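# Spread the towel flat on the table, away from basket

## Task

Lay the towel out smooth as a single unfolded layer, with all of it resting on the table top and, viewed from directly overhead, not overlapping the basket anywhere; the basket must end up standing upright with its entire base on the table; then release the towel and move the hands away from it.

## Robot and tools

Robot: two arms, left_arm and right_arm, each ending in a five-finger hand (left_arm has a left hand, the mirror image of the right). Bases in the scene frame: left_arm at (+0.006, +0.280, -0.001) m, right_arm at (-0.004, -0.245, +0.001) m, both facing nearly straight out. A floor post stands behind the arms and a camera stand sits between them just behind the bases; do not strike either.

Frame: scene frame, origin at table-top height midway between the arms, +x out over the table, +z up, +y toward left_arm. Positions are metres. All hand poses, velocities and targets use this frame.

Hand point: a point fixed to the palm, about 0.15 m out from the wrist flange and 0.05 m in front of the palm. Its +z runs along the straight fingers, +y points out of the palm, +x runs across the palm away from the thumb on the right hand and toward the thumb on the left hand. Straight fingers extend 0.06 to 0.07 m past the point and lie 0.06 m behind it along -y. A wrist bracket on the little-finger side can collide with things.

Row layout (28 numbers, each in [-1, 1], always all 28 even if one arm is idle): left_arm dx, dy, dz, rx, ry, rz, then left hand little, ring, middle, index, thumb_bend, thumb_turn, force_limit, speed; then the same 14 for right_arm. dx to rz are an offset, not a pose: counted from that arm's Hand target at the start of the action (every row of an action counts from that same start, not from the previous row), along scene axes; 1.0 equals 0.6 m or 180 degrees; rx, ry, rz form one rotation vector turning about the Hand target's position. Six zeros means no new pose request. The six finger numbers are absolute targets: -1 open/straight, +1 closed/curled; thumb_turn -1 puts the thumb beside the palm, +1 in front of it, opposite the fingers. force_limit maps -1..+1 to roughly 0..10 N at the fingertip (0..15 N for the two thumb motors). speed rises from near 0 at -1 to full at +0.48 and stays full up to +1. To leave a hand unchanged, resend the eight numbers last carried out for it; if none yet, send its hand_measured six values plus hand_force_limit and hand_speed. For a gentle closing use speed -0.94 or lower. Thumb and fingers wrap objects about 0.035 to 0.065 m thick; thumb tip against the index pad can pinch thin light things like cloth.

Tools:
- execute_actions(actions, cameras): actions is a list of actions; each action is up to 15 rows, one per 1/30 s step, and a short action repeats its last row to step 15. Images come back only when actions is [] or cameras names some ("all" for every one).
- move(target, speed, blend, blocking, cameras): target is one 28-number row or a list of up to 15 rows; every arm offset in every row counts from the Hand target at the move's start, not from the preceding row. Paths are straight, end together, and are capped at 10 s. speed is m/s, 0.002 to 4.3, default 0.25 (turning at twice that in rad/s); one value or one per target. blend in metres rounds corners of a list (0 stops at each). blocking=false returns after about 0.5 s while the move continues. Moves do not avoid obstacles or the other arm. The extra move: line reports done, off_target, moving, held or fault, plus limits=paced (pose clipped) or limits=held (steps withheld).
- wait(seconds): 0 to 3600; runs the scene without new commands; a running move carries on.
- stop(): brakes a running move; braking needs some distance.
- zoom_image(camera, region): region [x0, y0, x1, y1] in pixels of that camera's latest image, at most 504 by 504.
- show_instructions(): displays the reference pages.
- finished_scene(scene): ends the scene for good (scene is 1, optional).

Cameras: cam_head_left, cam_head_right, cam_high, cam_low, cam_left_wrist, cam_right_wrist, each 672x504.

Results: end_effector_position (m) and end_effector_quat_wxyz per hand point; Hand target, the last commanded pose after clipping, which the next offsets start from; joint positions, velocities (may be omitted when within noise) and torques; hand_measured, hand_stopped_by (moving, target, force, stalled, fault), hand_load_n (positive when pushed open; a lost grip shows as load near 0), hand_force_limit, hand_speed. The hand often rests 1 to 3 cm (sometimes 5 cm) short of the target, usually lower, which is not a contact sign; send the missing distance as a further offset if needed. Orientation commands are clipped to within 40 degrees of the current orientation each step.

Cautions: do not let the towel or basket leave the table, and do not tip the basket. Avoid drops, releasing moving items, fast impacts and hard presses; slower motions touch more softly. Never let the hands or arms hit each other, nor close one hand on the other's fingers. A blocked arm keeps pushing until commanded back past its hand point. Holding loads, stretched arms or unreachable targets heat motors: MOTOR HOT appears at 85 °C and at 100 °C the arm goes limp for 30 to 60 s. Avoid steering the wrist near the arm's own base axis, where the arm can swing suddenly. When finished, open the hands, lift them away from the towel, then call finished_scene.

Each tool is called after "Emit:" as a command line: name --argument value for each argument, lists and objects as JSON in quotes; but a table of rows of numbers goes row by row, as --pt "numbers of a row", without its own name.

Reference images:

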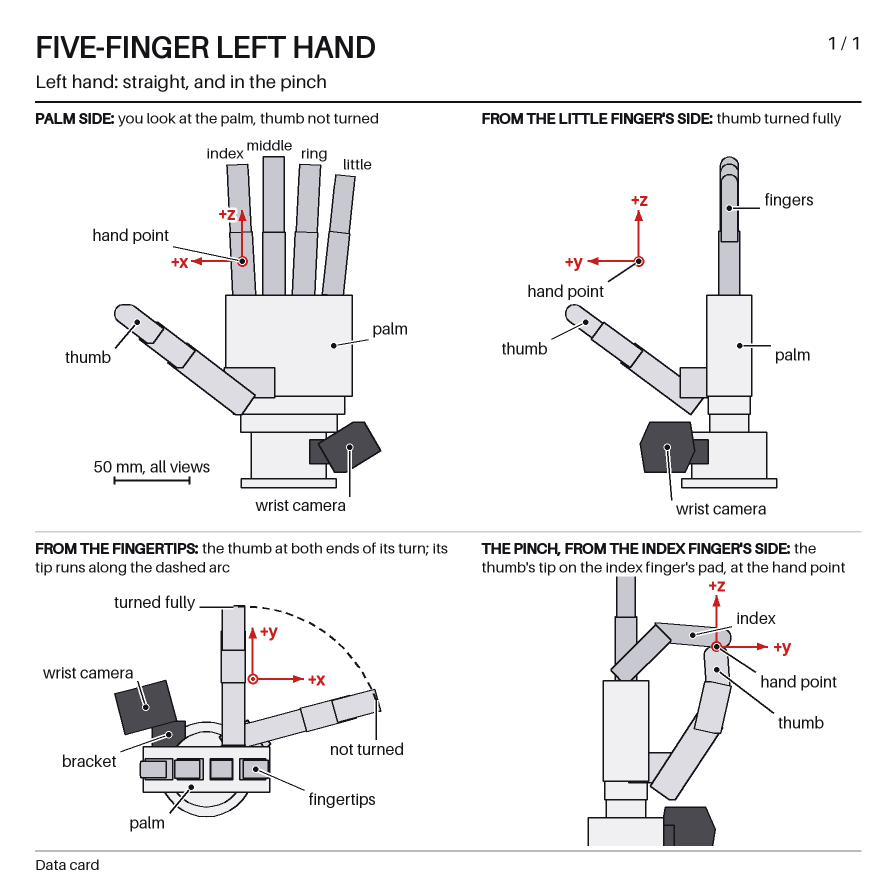

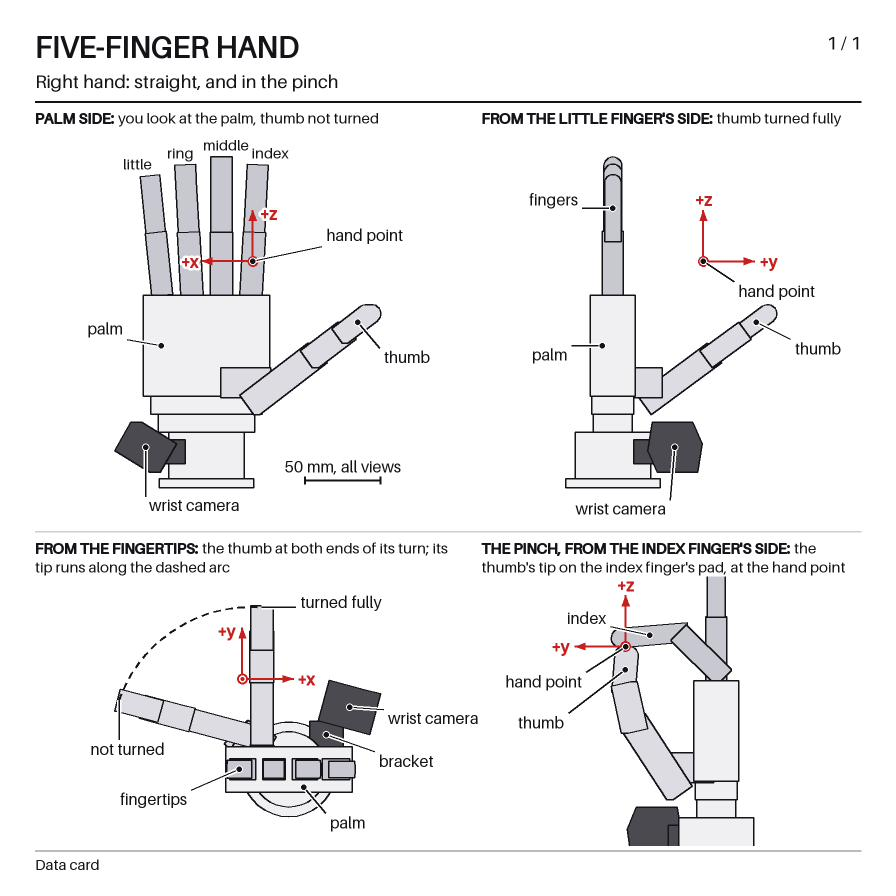

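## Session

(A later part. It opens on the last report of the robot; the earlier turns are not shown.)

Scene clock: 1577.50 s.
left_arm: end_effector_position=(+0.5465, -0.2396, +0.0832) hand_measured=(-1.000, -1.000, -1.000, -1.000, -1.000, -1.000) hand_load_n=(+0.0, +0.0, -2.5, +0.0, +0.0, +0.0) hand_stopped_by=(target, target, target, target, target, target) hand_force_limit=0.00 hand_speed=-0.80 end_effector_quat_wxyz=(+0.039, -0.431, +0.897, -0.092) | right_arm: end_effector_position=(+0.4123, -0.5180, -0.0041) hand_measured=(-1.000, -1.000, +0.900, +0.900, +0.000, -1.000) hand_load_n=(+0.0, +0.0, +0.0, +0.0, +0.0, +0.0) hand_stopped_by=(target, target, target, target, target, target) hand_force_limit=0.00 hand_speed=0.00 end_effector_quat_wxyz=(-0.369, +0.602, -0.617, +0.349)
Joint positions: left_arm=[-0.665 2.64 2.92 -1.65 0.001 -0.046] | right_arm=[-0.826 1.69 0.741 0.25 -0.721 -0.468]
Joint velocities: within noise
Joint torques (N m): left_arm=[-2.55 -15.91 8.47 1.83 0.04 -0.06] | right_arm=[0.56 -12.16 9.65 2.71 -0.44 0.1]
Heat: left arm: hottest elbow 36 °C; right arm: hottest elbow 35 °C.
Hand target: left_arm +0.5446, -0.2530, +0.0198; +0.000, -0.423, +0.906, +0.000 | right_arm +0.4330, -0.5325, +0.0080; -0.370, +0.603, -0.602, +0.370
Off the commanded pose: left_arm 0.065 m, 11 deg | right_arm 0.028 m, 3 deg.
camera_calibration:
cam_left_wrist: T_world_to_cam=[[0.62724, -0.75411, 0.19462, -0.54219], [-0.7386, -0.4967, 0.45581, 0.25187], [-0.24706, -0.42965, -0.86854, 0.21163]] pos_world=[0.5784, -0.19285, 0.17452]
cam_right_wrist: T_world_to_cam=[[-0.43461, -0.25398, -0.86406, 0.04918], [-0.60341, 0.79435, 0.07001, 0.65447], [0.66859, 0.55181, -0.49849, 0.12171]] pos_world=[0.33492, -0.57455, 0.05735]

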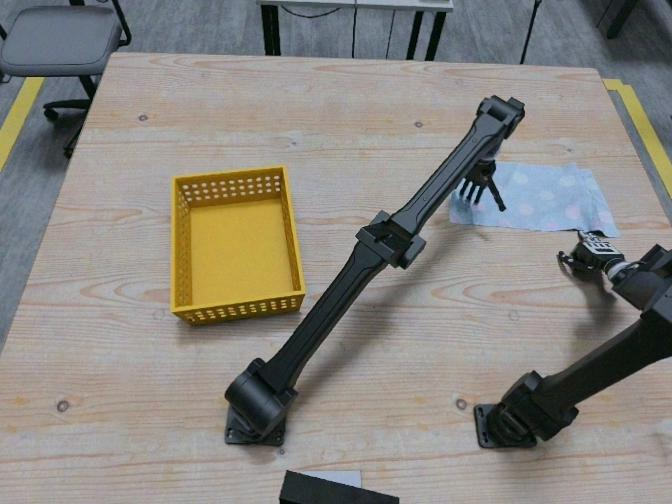

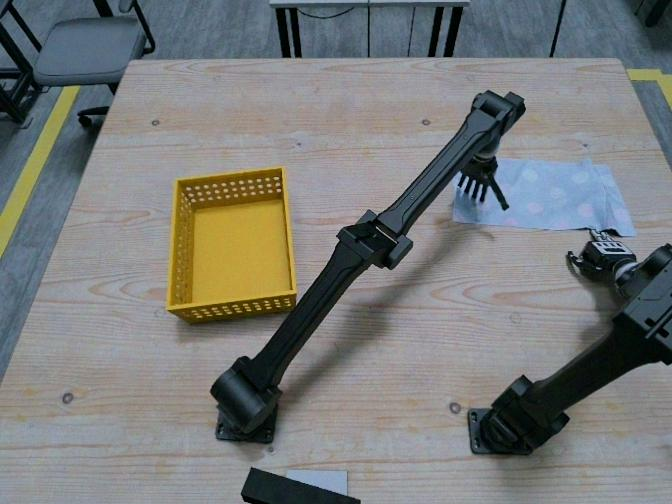

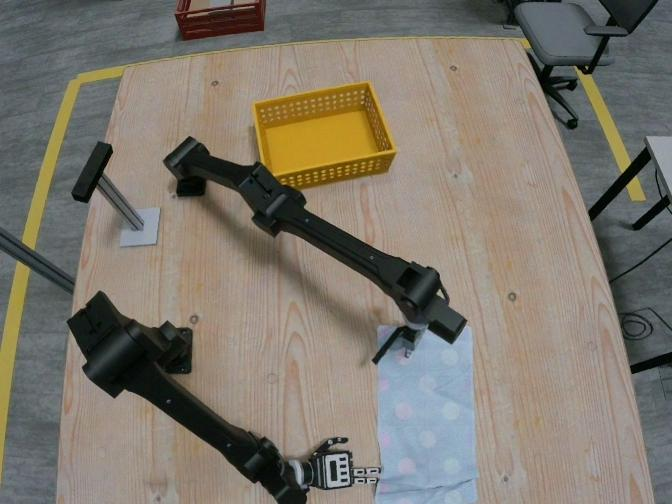

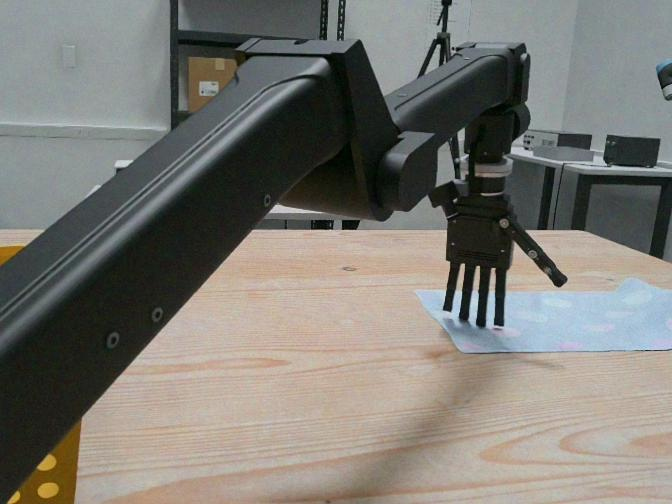

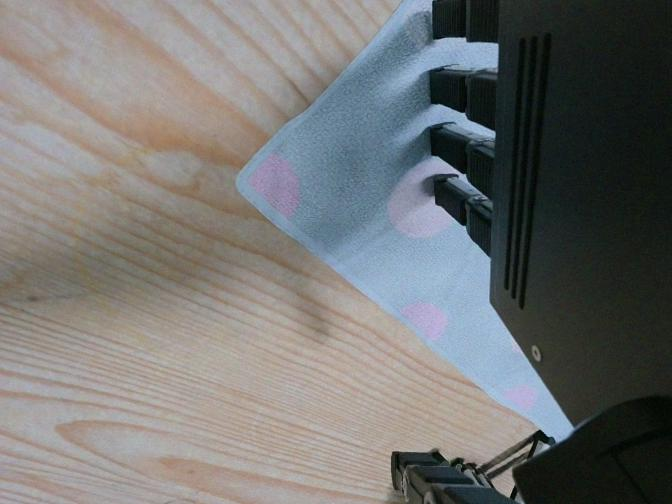

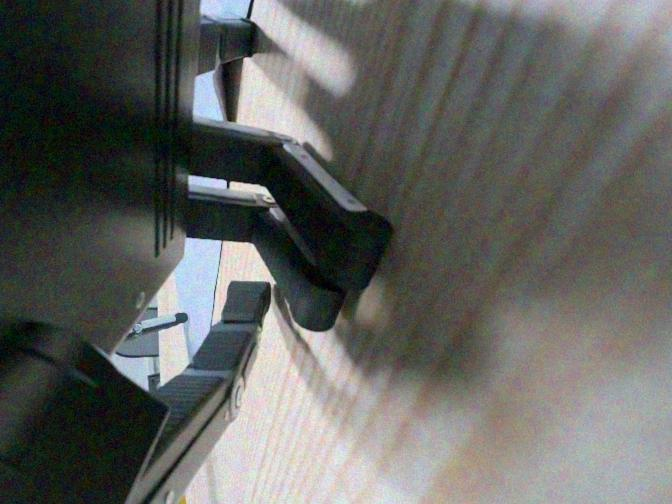

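Emit:
move --target '[0,0,0,0,0,0,-1,-1,-1,-1,-1,-1,0,-0.8, 0.05,0,0.012,0,0,0,-1,-1,0.9,0.9,0,-1,0,0]' --speed 0.06 --cameras '["cam_head_left","cam_head_right","cam_high","cam_low"]'

Emit:
zoom_image --camera "cam_head_right" --region '[540, 140, 672, 280]'

Emit:
zoom_image --camera "cam_high" --region '[280, 400, 500, 504]'

Emit:
zoom_image --camera "cam_low" --region '[560, 240, 672, 380]'

Scene clock: 1595.77 s.
left_arm: end_effector_position=(+0.5465, -0.2396, +0.0832) hand_measured=(-1.000, -1.000, -1.000, -1.000, -1.000, -1.000) hand_load_n=(+0.0, +0.0, -2.5, +0.0, +0.0, +0.0) hand_stopped_by=(target, target, target, target, target, target) hand_force_limit=0.00 hand_speed=-0.80 end_effector_quat_wxyz=(+0.039, -0.431, +0.897, -0.092) | right_arm: end_effector_position=(+0.4424, -0.5200, +0.0022) hand_measured=(-1.000, -1.000, +0.900, +0.900, +0.000, -1.000) hand_load_n=(-0.5, +0.0, +0.5, +0.0, +0.0, +0.0) hand_stopped_by=(target, target, target, target, target, target) hand_force_limit=0.00 hand_speed=0.00 end_effector_quat_wxyz=(-0.367, +0.603, -0.615, +0.353)
Joint positions: left_arm=[-0.665 2.64 2.92 -1.65 0.001 -0.046] | right_arm=[-0.776 1.716 0.799 0.25 -0.68 -0.431]
Joint torques (N m): left_arm=[-2.55 -15.85 8.47 1.84 0.04 -0.06] | right_arm=[0.56 -12.86 10.09 2.3 -0.45 0.09]
Heat: left arm: hottest elbow 36 °C; right arm: hottest elbow 36 °C.
Hand target: left_arm +0.5446, -0.2530, +0.0198; +0.000, -0.423, +0.906, +0.000 | right_arm +0.4629, -0.5323, +0.0150; -0.370, +0.603, -0.602, +0.369
Off the commanded pose: left_arm 0.065 m, 11 deg | right_arm 0.027 m, 2 deg.
elbow stopped short (left arm): the move would have taken joint 3 (elbow) straighter than the controller allows.
move: off_target (right_arm)

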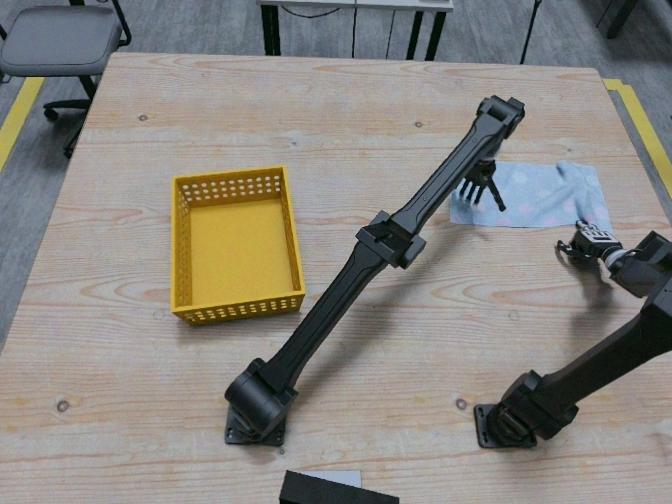

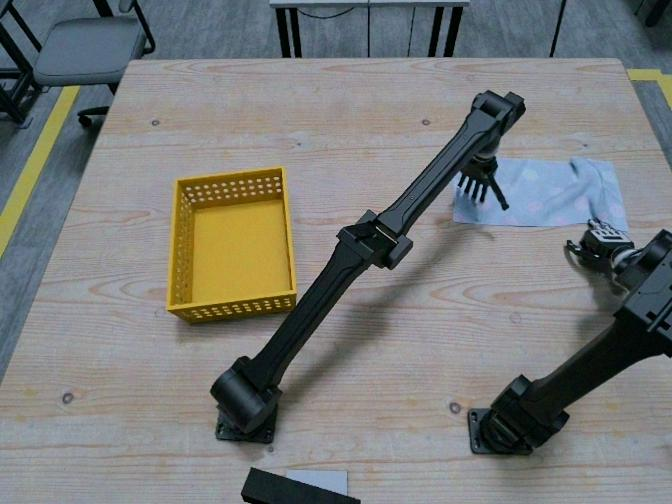

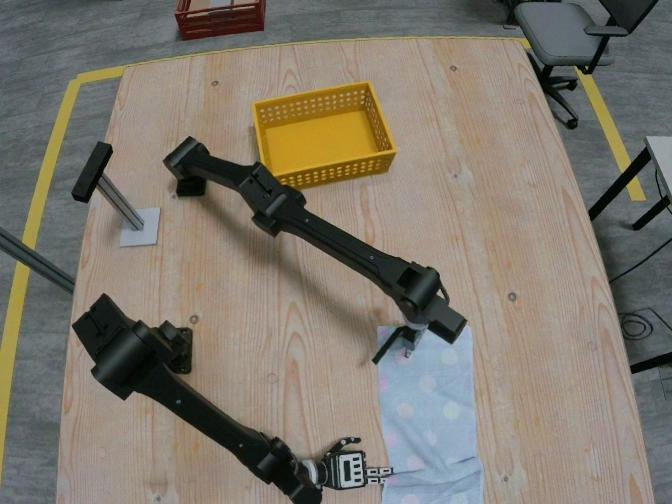

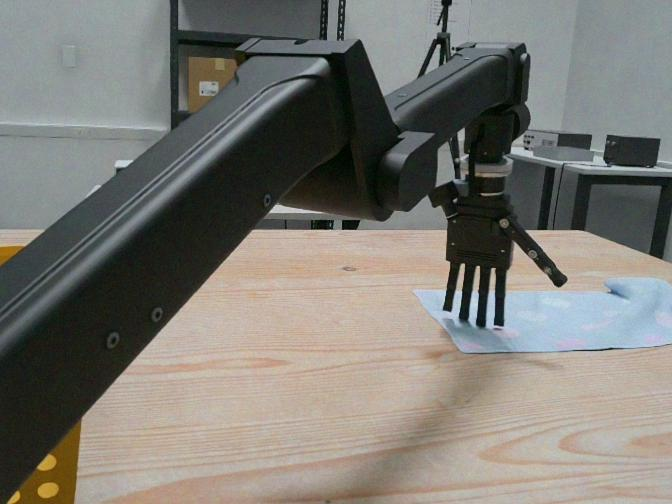

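Scaled by 3.600 from the camera's image (finer frame: 960x720).

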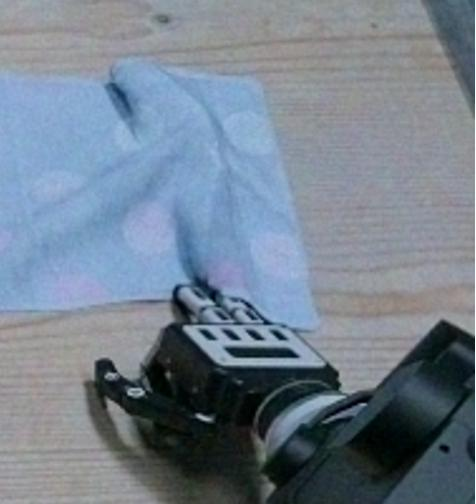

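Scaled by 2.291 from the camera's image (finer frame: 960x720).

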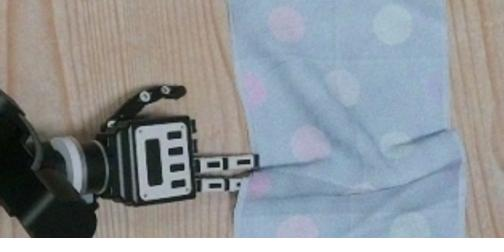

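Scaled by 3.600 from the camera's image (finer frame: 960x720).

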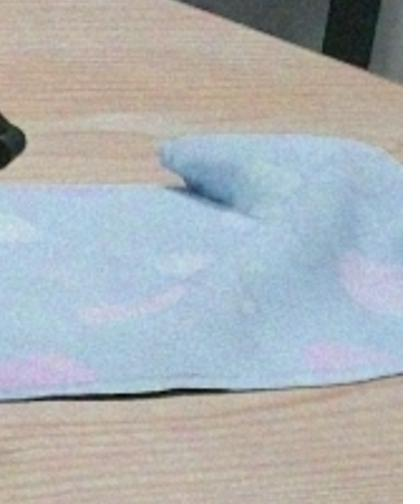

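Emit:
wait --seconds 0.2 --cameras '["cam_right_wrist","cam_head_right","cam_head_left","cam_high"]'

Emit:
zoom_image --camera "cam_right_wrist" --region '[100, 0, 400, 240]'

Emit:
zoom_image --camera "cam_head_right" --region '[570, 190, 650, 250]'

Emit:
zoom_image --camera "cam_head_left" --region '[560, 190, 640, 250]'

Emit:
zoom_image --camera "cam_high" --region '[340, 440, 500, 504]'

Scene clock: 1621.83 s.
left_arm: end_effector_position=(+0.5465, -0.2396, +0.0832) hand_measured=(-1.000, -1.000, -1.000, -1.000, -1.000, -1.000) hand_load_n=(+0.0, +0.0, -2.5, +0.0, +0.0, +0.0) hand_stopped_by=(target, target, target, target, target, target) hand_force_limit=0.00 hand_speed=-0.80 end_effector_quat_wxyz=(+0.039, -0.431, +0.897, -0.092) | right_arm: end_effector_position=(+0.4424, -0.5200, +0.0022) hand_measured=(-1.000, -1.000, +0.900, +0.900, +0.000, -1.000) hand_load_n=(+0.0, +0.0, +0.0, +0.0, +0.0, +0.0) hand_stopped_by=(target, target, target, target, target, target) hand_force_limit=0.00 hand_speed=0.00 end_effector_quat_wxyz=(-0.367, +0.602, -0.615, +0.353)
Joint positions: left_arm=[-0.665 2.64 2.92 -1.65 0.001 -0.046] | right_arm=[-0.776 1.716 0.799 0.25 -0.68 -0.43]
Joint torques (N m): left_arm=[-2.55 -15.85 8.49 1.84 0.04 -0.06] | right_arm=[0.62 -12.81 10.11 2.25 -0.44 0.09]
Heat: left arm: hottest elbow 36 °C; right arm: hottest elbow 35 °C.
Hand target: left_arm +0.5446, -0.2530, +0.0198; +0.000, -0.423, +0.906, +0.000 | right_arm +0.4629, -0.5323, +0.0151; -0.370, +0.603, -0.602, +0.369
Off the commanded pose: left_arm 0.065 m, 11 deg | right_arm 0.027 m, 2 deg.
wait: 0.20 s; at rest from the start
cam_right_wrist: T_world_to_cam=[[-0.43183, -0.26057, -0.8635, 0.06266], [-0.60345, 0.79499, 0.06189, 0.67415], [0.67035, 0.5478, -0.50054, 0.10302]] pos_world=[0.36482, -0.57605, 0.06395]
Images, in order (width x height): cam_head_left 672x504, cam_head_right 672x504, cam_high 672x504, cam_right_wrist 672x504.

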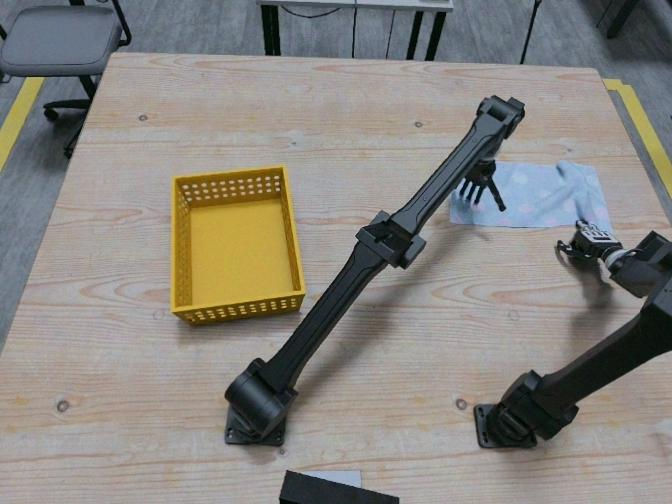

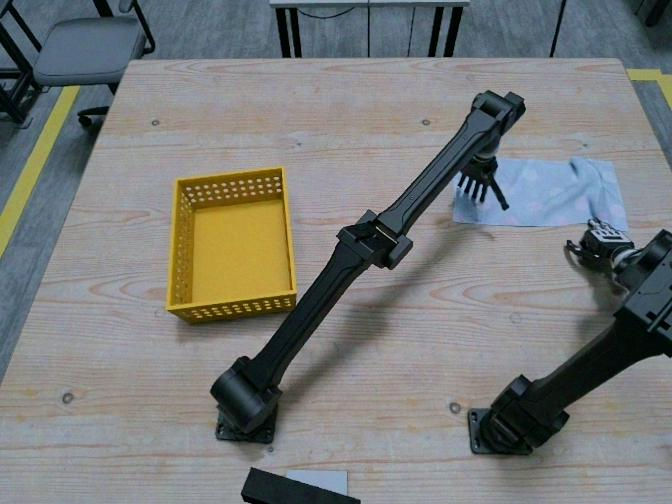

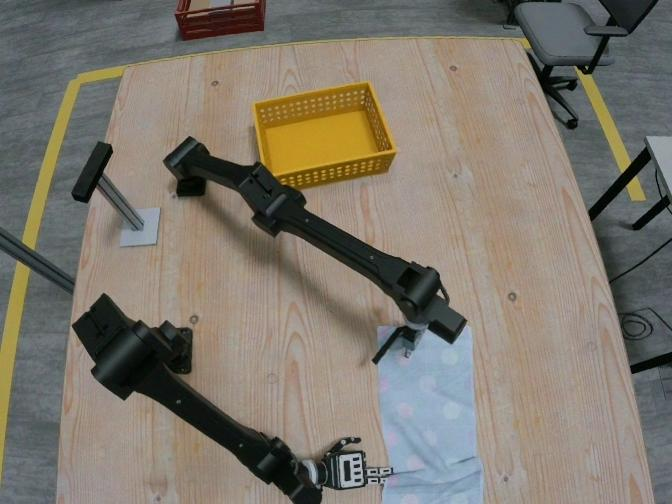

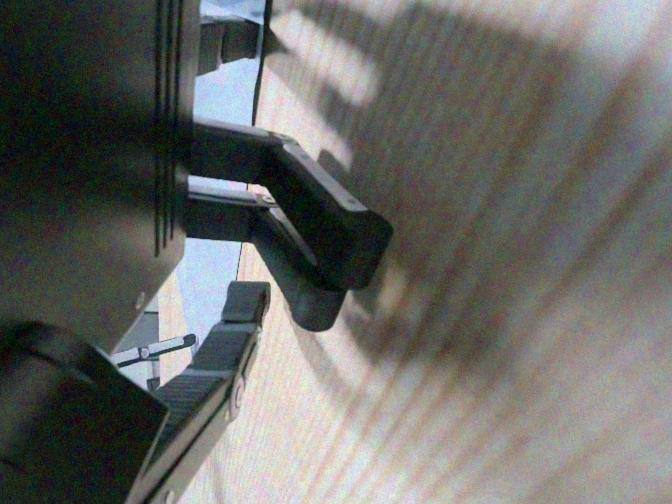

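Scaled by 1.680 from the camera's image (finer frame: 960x720).

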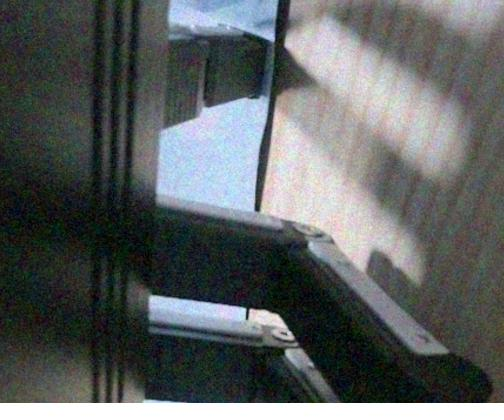

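Scaled by 6.300 from the camera's image (finer frame: 960x720).

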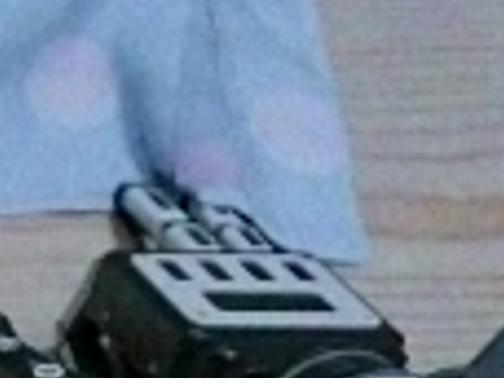

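Scaled by 6.300 from the camera's image (finer frame: 960x720).

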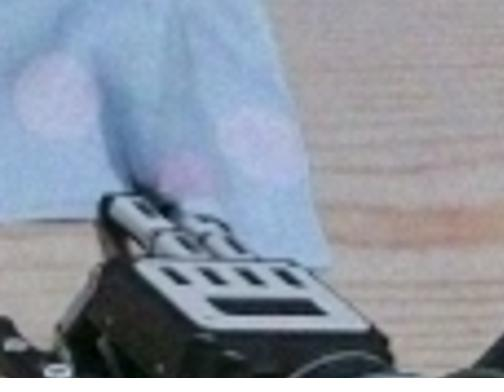

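Scaled by 3.150 from the camera's image (finer frame: 960x720).

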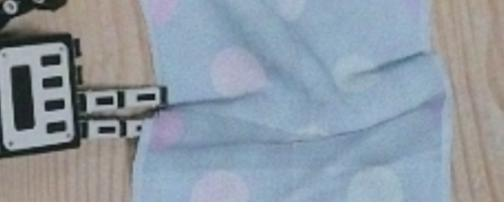

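Emit:
move --target '[0,0,0,0,0,0,-1,-1,-1,-1,-1,-1,0,-0.8, -0.083,0,0.01,0,0,0,-1,-1,0.9,0.9,0,-1,0,0]' --speed 0.06 --cameras '["cam_head_left","cam_head_right","cam_high","cam_low"]'

Emit:
zoom_image --camera "cam_head_right" --region '[550, 150, 650, 250]'

Emit:
zoom_image --camera "cam_high" --region '[340, 400, 500, 504]'

Emit:
zoom_image --camera "cam_low" --region '[560, 240, 672, 380]'

Scene clock: 1633.77 s.
left_arm: end_effector_position=(+0.5465, -0.2396, +0.0832) hand_measured=(-1.000, -1.000, -1.000, -1.000, -1.000, -1.000) hand_load_n=(+0.0, +0.0, -2.5, +0.0, +0.0, +0.0) hand_stopped_by=(target, target, target, target, target, target) hand_force_limit=0.00 hand_speed=-0.80 end_effector_quat_wxyz=(+0.039, -0.431, +0.897, -0.092) | right_arm: end_effector_position=(+0.4184, -0.5314, +0.0165) hand_measured=(-1.000, -1.000, +0.900, +0.900, +0.000, -1.000) hand_load_n=(+0.0, +0.0, +0.0, +0.0, +0.0, +0.0) hand_stopped_by=(target, target, target, target, target, target) hand_force_limit=0.00 hand_speed=0.00 end_effector_quat_wxyz=(-0.372, +0.603, -0.603, +0.367)
Joint positions: left_arm=[-0.665 2.64 2.92 -1.65 0.001 -0.046] | right_arm=[-0.84 1.667 0.769 0.235 -0.742 -0.479]
Joint torques (N m): left_arm=[-2.61 -15.85 8.47 1.83 0.04 -0.06] | right_arm=[-1.14 -14.45 6.04 1.28 -0.61 -0.08]
Heat: left arm: hottest elbow 36 °C; right arm: hottest elbow 35 °C.
Hand target: left_arm +0.5446, -0.2530, +0.0198; +0.000, -0.423, +0.906, +0.000 | right_arm +0.4131, -0.5324, +0.0212; -0.370, +0.603, -0.602, +0.369
Off the commanded pose: left_arm 0.065 m, 11 deg | right_arm 0.007 m, 0 deg.
elbow stopped short (left arm): the move would have taken joint 3 (elbow) straighter than the controller allows.
move: done

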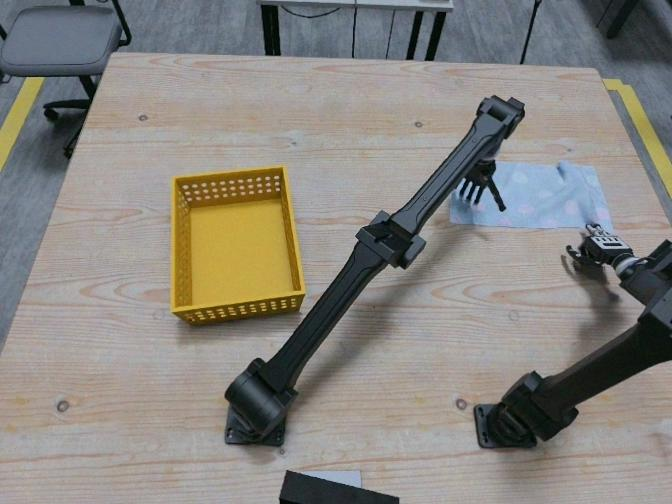

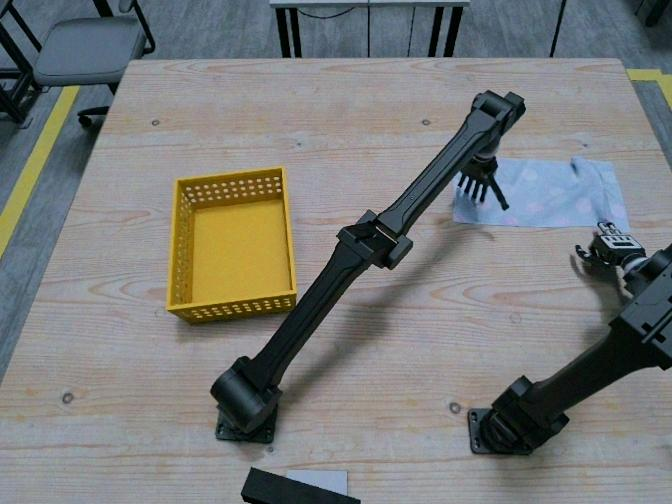

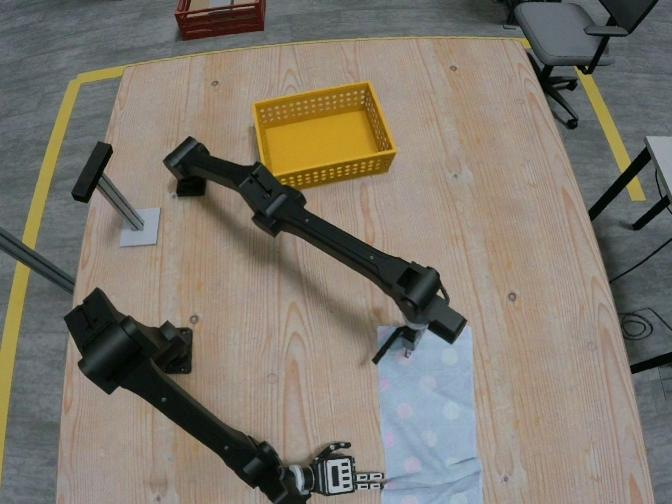

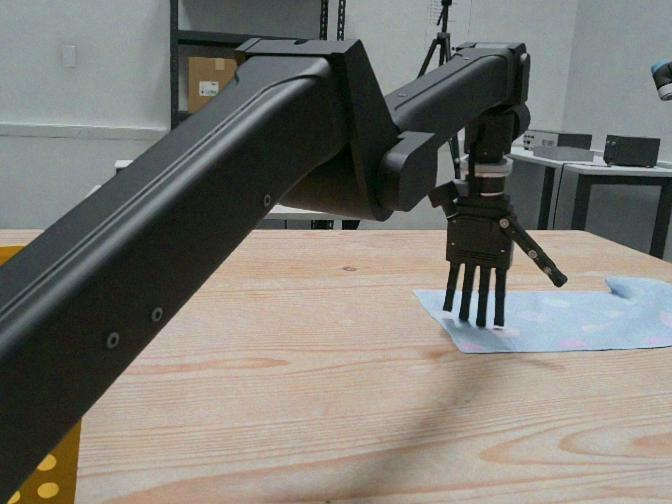

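Scaled by 5.040 from the camera's image (finer frame: 960x720).

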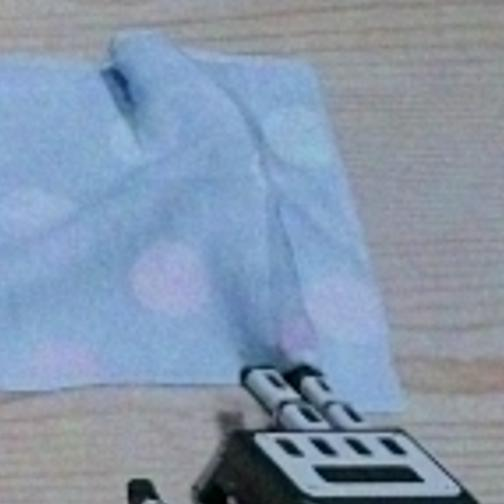

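Scaled by 3.150 from the camera's image (finer frame: 960x720).

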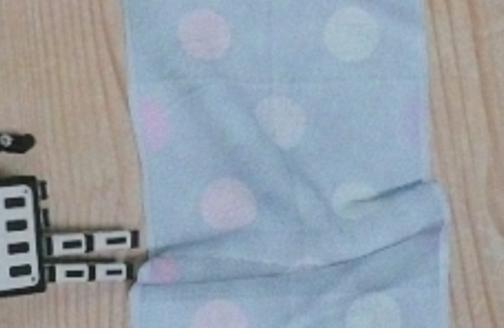

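Scaled by 3.600 from the camera's image (finer frame: 960x720).

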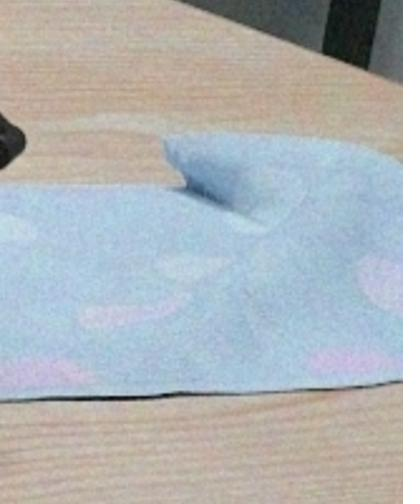

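Emit:
move --pt "0 0 0 0 0 0 -1 -1 -1 -1 -1 -1 0 -0.8 -0.02 0 0.0 0 0 0 -1 0.9 0.9 0.9 0 -1 0 0" --pt "0 0 0 0 0 0 -1 -1 -1 -1 -1 -1 0 -0.8 -0.02 0.013 -0.022 0 0 0 -1 0.9 0.9 0.9 0 -1 0 0" --pt "0 0 0 0 0 0 -1 -1 -1 -1 -1 -1 0 -0.8 0.02 0.013 -0.022 0 0 0 -1 0.9 0.9 0.9 0 -1 0 0" --speed 0.06 --cameras '["cam_head_left","cam_head_right","cam_high","cam_low"]'

Emit:
zoom_image --camera "cam_head_right" --region '[550, 150, 650, 250]'

Emit:
zoom_image --camera "cam_high" --region '[340, 400, 500, 504]'

Scene clock: 1707.83 s.
left_arm: end_effector_position=(+0.5465, -0.2396, +0.0832) hand_measured=(-1.000, -1.000, -1.000, -1.000, -1.000, -1.000) hand_load_n=(+0.0, +0.0, -2.5, +0.0, -0.5, +0.0) hand_stopped_by=(target, target, target, target, target, target) hand_force_limit=0.00 hand_speed=-0.80 end_effector_quat_wxyz=(+0.039, -0.431, +0.897, -0.092) | right_arm: end_effector_position=(+0.4097, -0.5132, -0.0017) hand_measured=(-1.000, +0.900, +0.900, +0.900, +0.000, -1.000) hand_load_n=(+0.0, +0.0, +0.0, +0.5, +0.0, +0.0) hand_stopped_by=(target, target, target, target, target, target) hand_force_limit=0.00 hand_speed=0.00 end_effector_quat_wxyz=(-0.369, +0.603, -0.613, +0.353)
Joint positions: left_arm=[-0.665 2.64 2.92 -1.65 0.001 -0.046] | right_arm=[-0.823 1.674 0.723 0.259 -0.721 -0.47]
Joint torques (N m): left_arm=[-2.55 -15.79 8.47 1.83 0.04 -0.06] | right_arm=[0.26 -12.16 8.69 2.69 -0.44 0.09]
Heat: left arm: hottest elbow 36 °C; right arm: hottest elbow 33 °C.
Hand target: left_arm +0.5446, -0.2530, +0.0198; +0.000, -0.423, +0.906, +0.000 | right_arm +0.4252, -0.5245, +0.0079; -0.370, +0.603, -0.602, +0.369
Off the commanded pose: left_arm 0.065 m, 11 deg | right_arm 0.021 m, 2 deg.
elbow stopped short (left arm): the move would have taken joint 3 (elbow) straighter than the controller allows.
move: off_target (right_arm)

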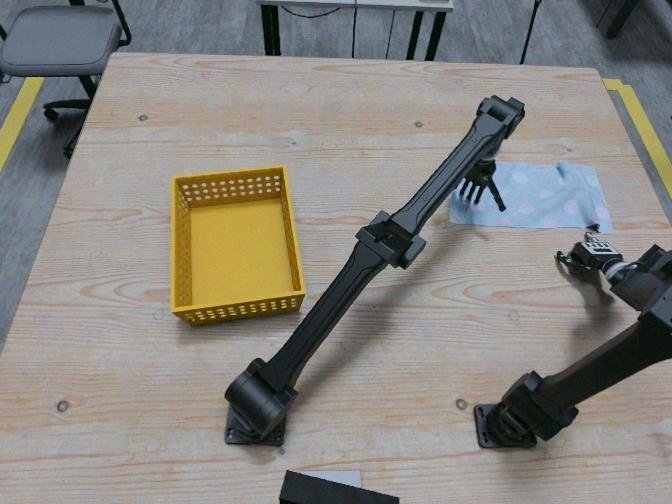

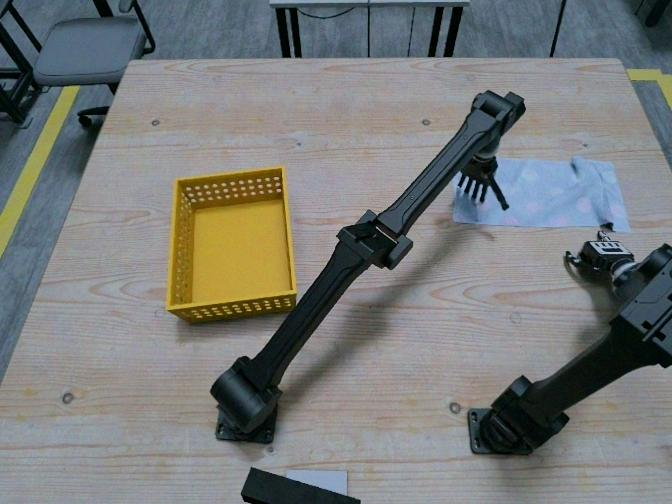

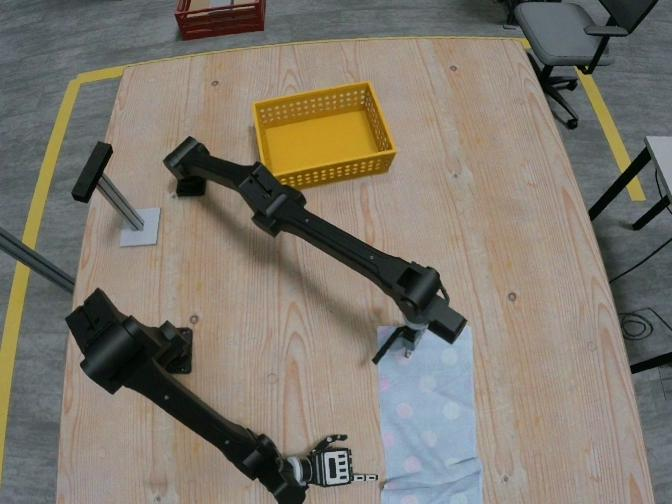

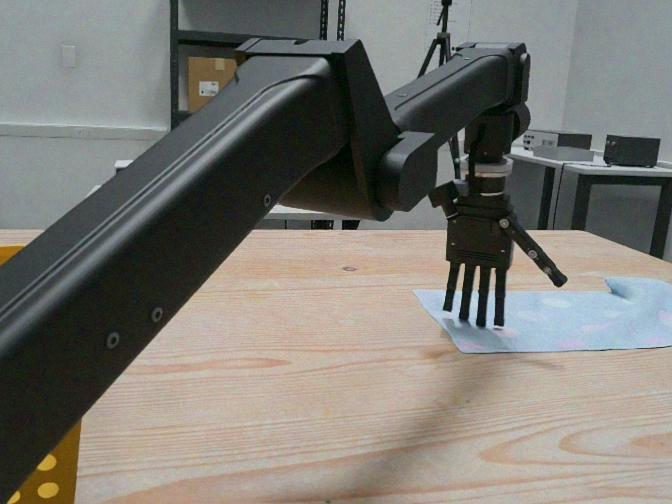

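Scaled by 5.040 from the camera's image (finer frame: 960x720).

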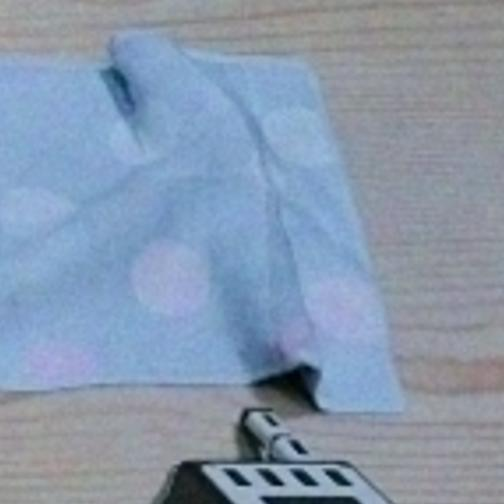

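Scaled by 3.150 from the camera's image (finer frame: 960x720).

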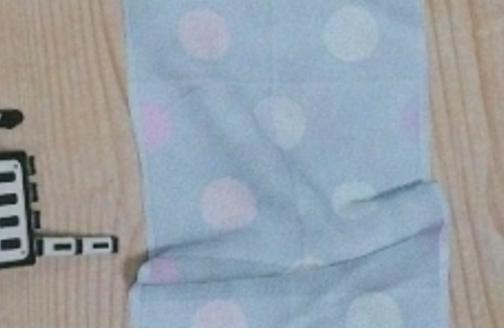

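Emit:
move --pt "0 0 0 0 0 0 -1 -1 -1 -1 -1 -1 0 -0.8 -0.01 -0.03 0.0 0 0 0 -1 0.9 0.9 0.9 0 -1 0 0" --pt "0 0 0 0 0 0 -1 -1 -1 -1 -1 -1 0 -0.8 0.045 -0.033 0.005 0 0 0 -1 0.9 0.9 0.9 0 -1 0 0" --speed 0.06 --cameras '["cam_head_left","cam_head_right","cam_high","cam_low"]'

Emit:
zoom_image --camera "cam_head_right" --region '[550, 150, 650, 250]'

Emit:
zoom_image --camera "cam_high" --region '[340, 400, 500, 504]'

Scene clock: 1722.90 s.
left_arm: end_effector_position=(+0.5465, -0.2396, +0.0832) hand_measured=(-1.000, -1.000, -1.000, -1.000, -1.000, -1.000) hand_load_n=(-0.5, +0.0, -2.5, +0.0, -0.5, +0.0) hand_stopped_by=(target, target, target, target, target, target) hand_force_limit=0.00 hand_speed=-0.80 end_effector_quat_wxyz=(+0.039, -0.431, +0.897, -0.092) | right_arm: end_effector_position=(+0.4357, -0.5333, +0.0010) hand_measured=(-1.000, +0.900, +0.900, +0.900, +0.000, -1.000) hand_load_n=(+0.0, +0.0, +0.0, +0.5, +0.0, -0.5) hand_stopped_by=(target, target, target, target, target, target) hand_force_limit=0.00 hand_speed=0.00 end_effector_quat_wxyz=(-0.368, +0.603, -0.609, +0.361)
Joint positions: left_arm=[-0.665 2.64 2.92 -1.65 0.001 -0.046] | right_arm=[-0.809 1.728 0.804 0.259 -0.709 -0.458]
Joint torques (N m): left_arm=[-2.55 -15.85 8.47 1.84 0.04 -0.06] | right_arm=[0.21 -12.92 9.94 1.48 -0.44 0.14]
Heat: left arm: hottest elbow 36 °C; right arm: hottest elbow 34 °C.
Hand target: left_arm +0.5446, -0.2530, +0.0198; +0.000, -0.423, +0.906, +0.000 | right_arm +0.4521, -0.5444, +0.0110; -0.370, +0.603, -0.602, +0.370
Off the commanded pose: left_arm 0.065 m, 11 deg | right_arm 0.022 m, 1 deg.
elbow stopped short (left arm): the move would have taken joint 3 (elbow) straighter than the controller allows.
move: off_target (right_arm)

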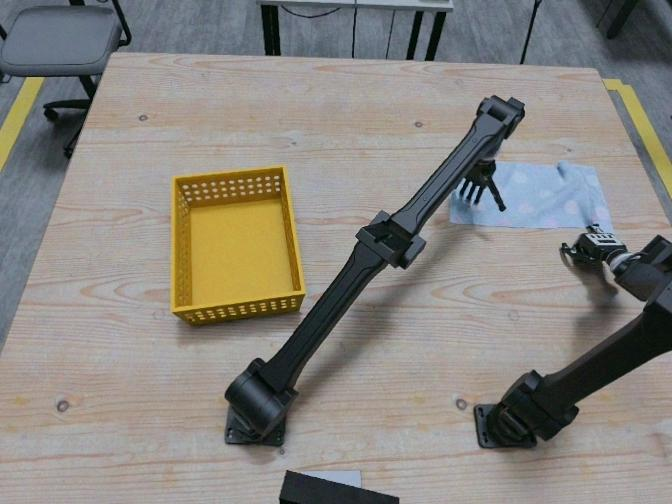

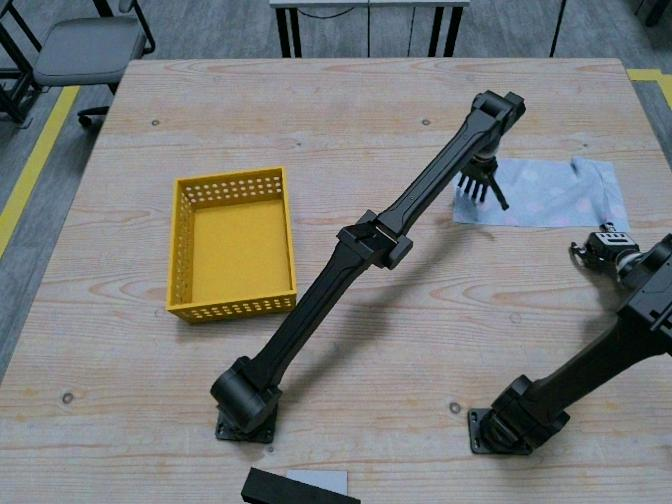

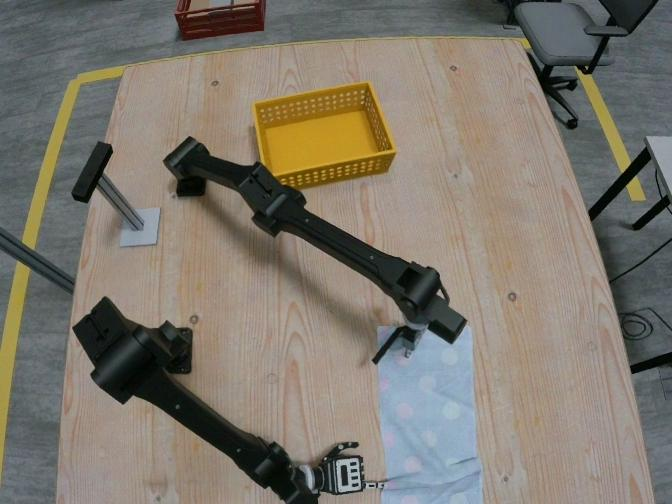

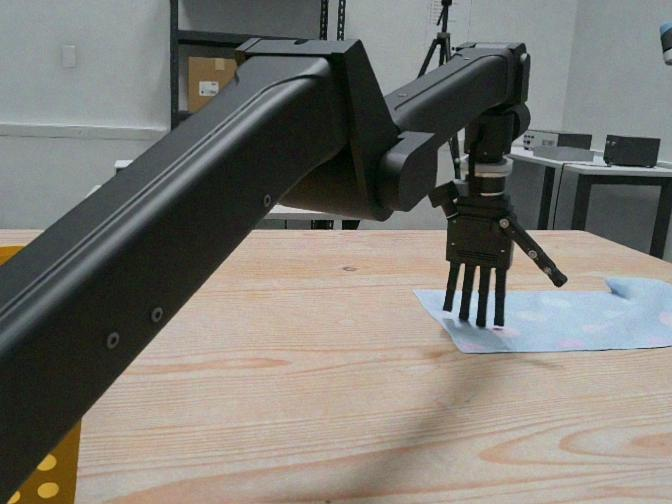

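Scaled by 5.040 from the camera's image (finer frame: 960x720).

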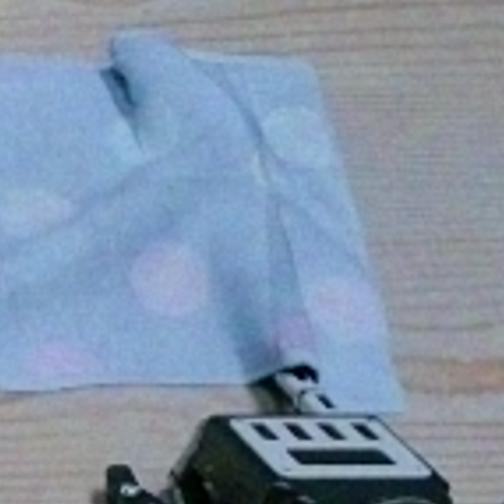

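Scaled by 3.150 from the camera's image (finer frame: 960x720).

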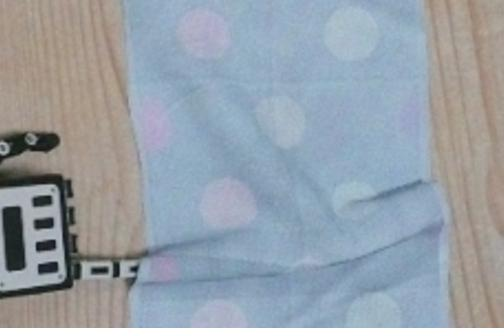

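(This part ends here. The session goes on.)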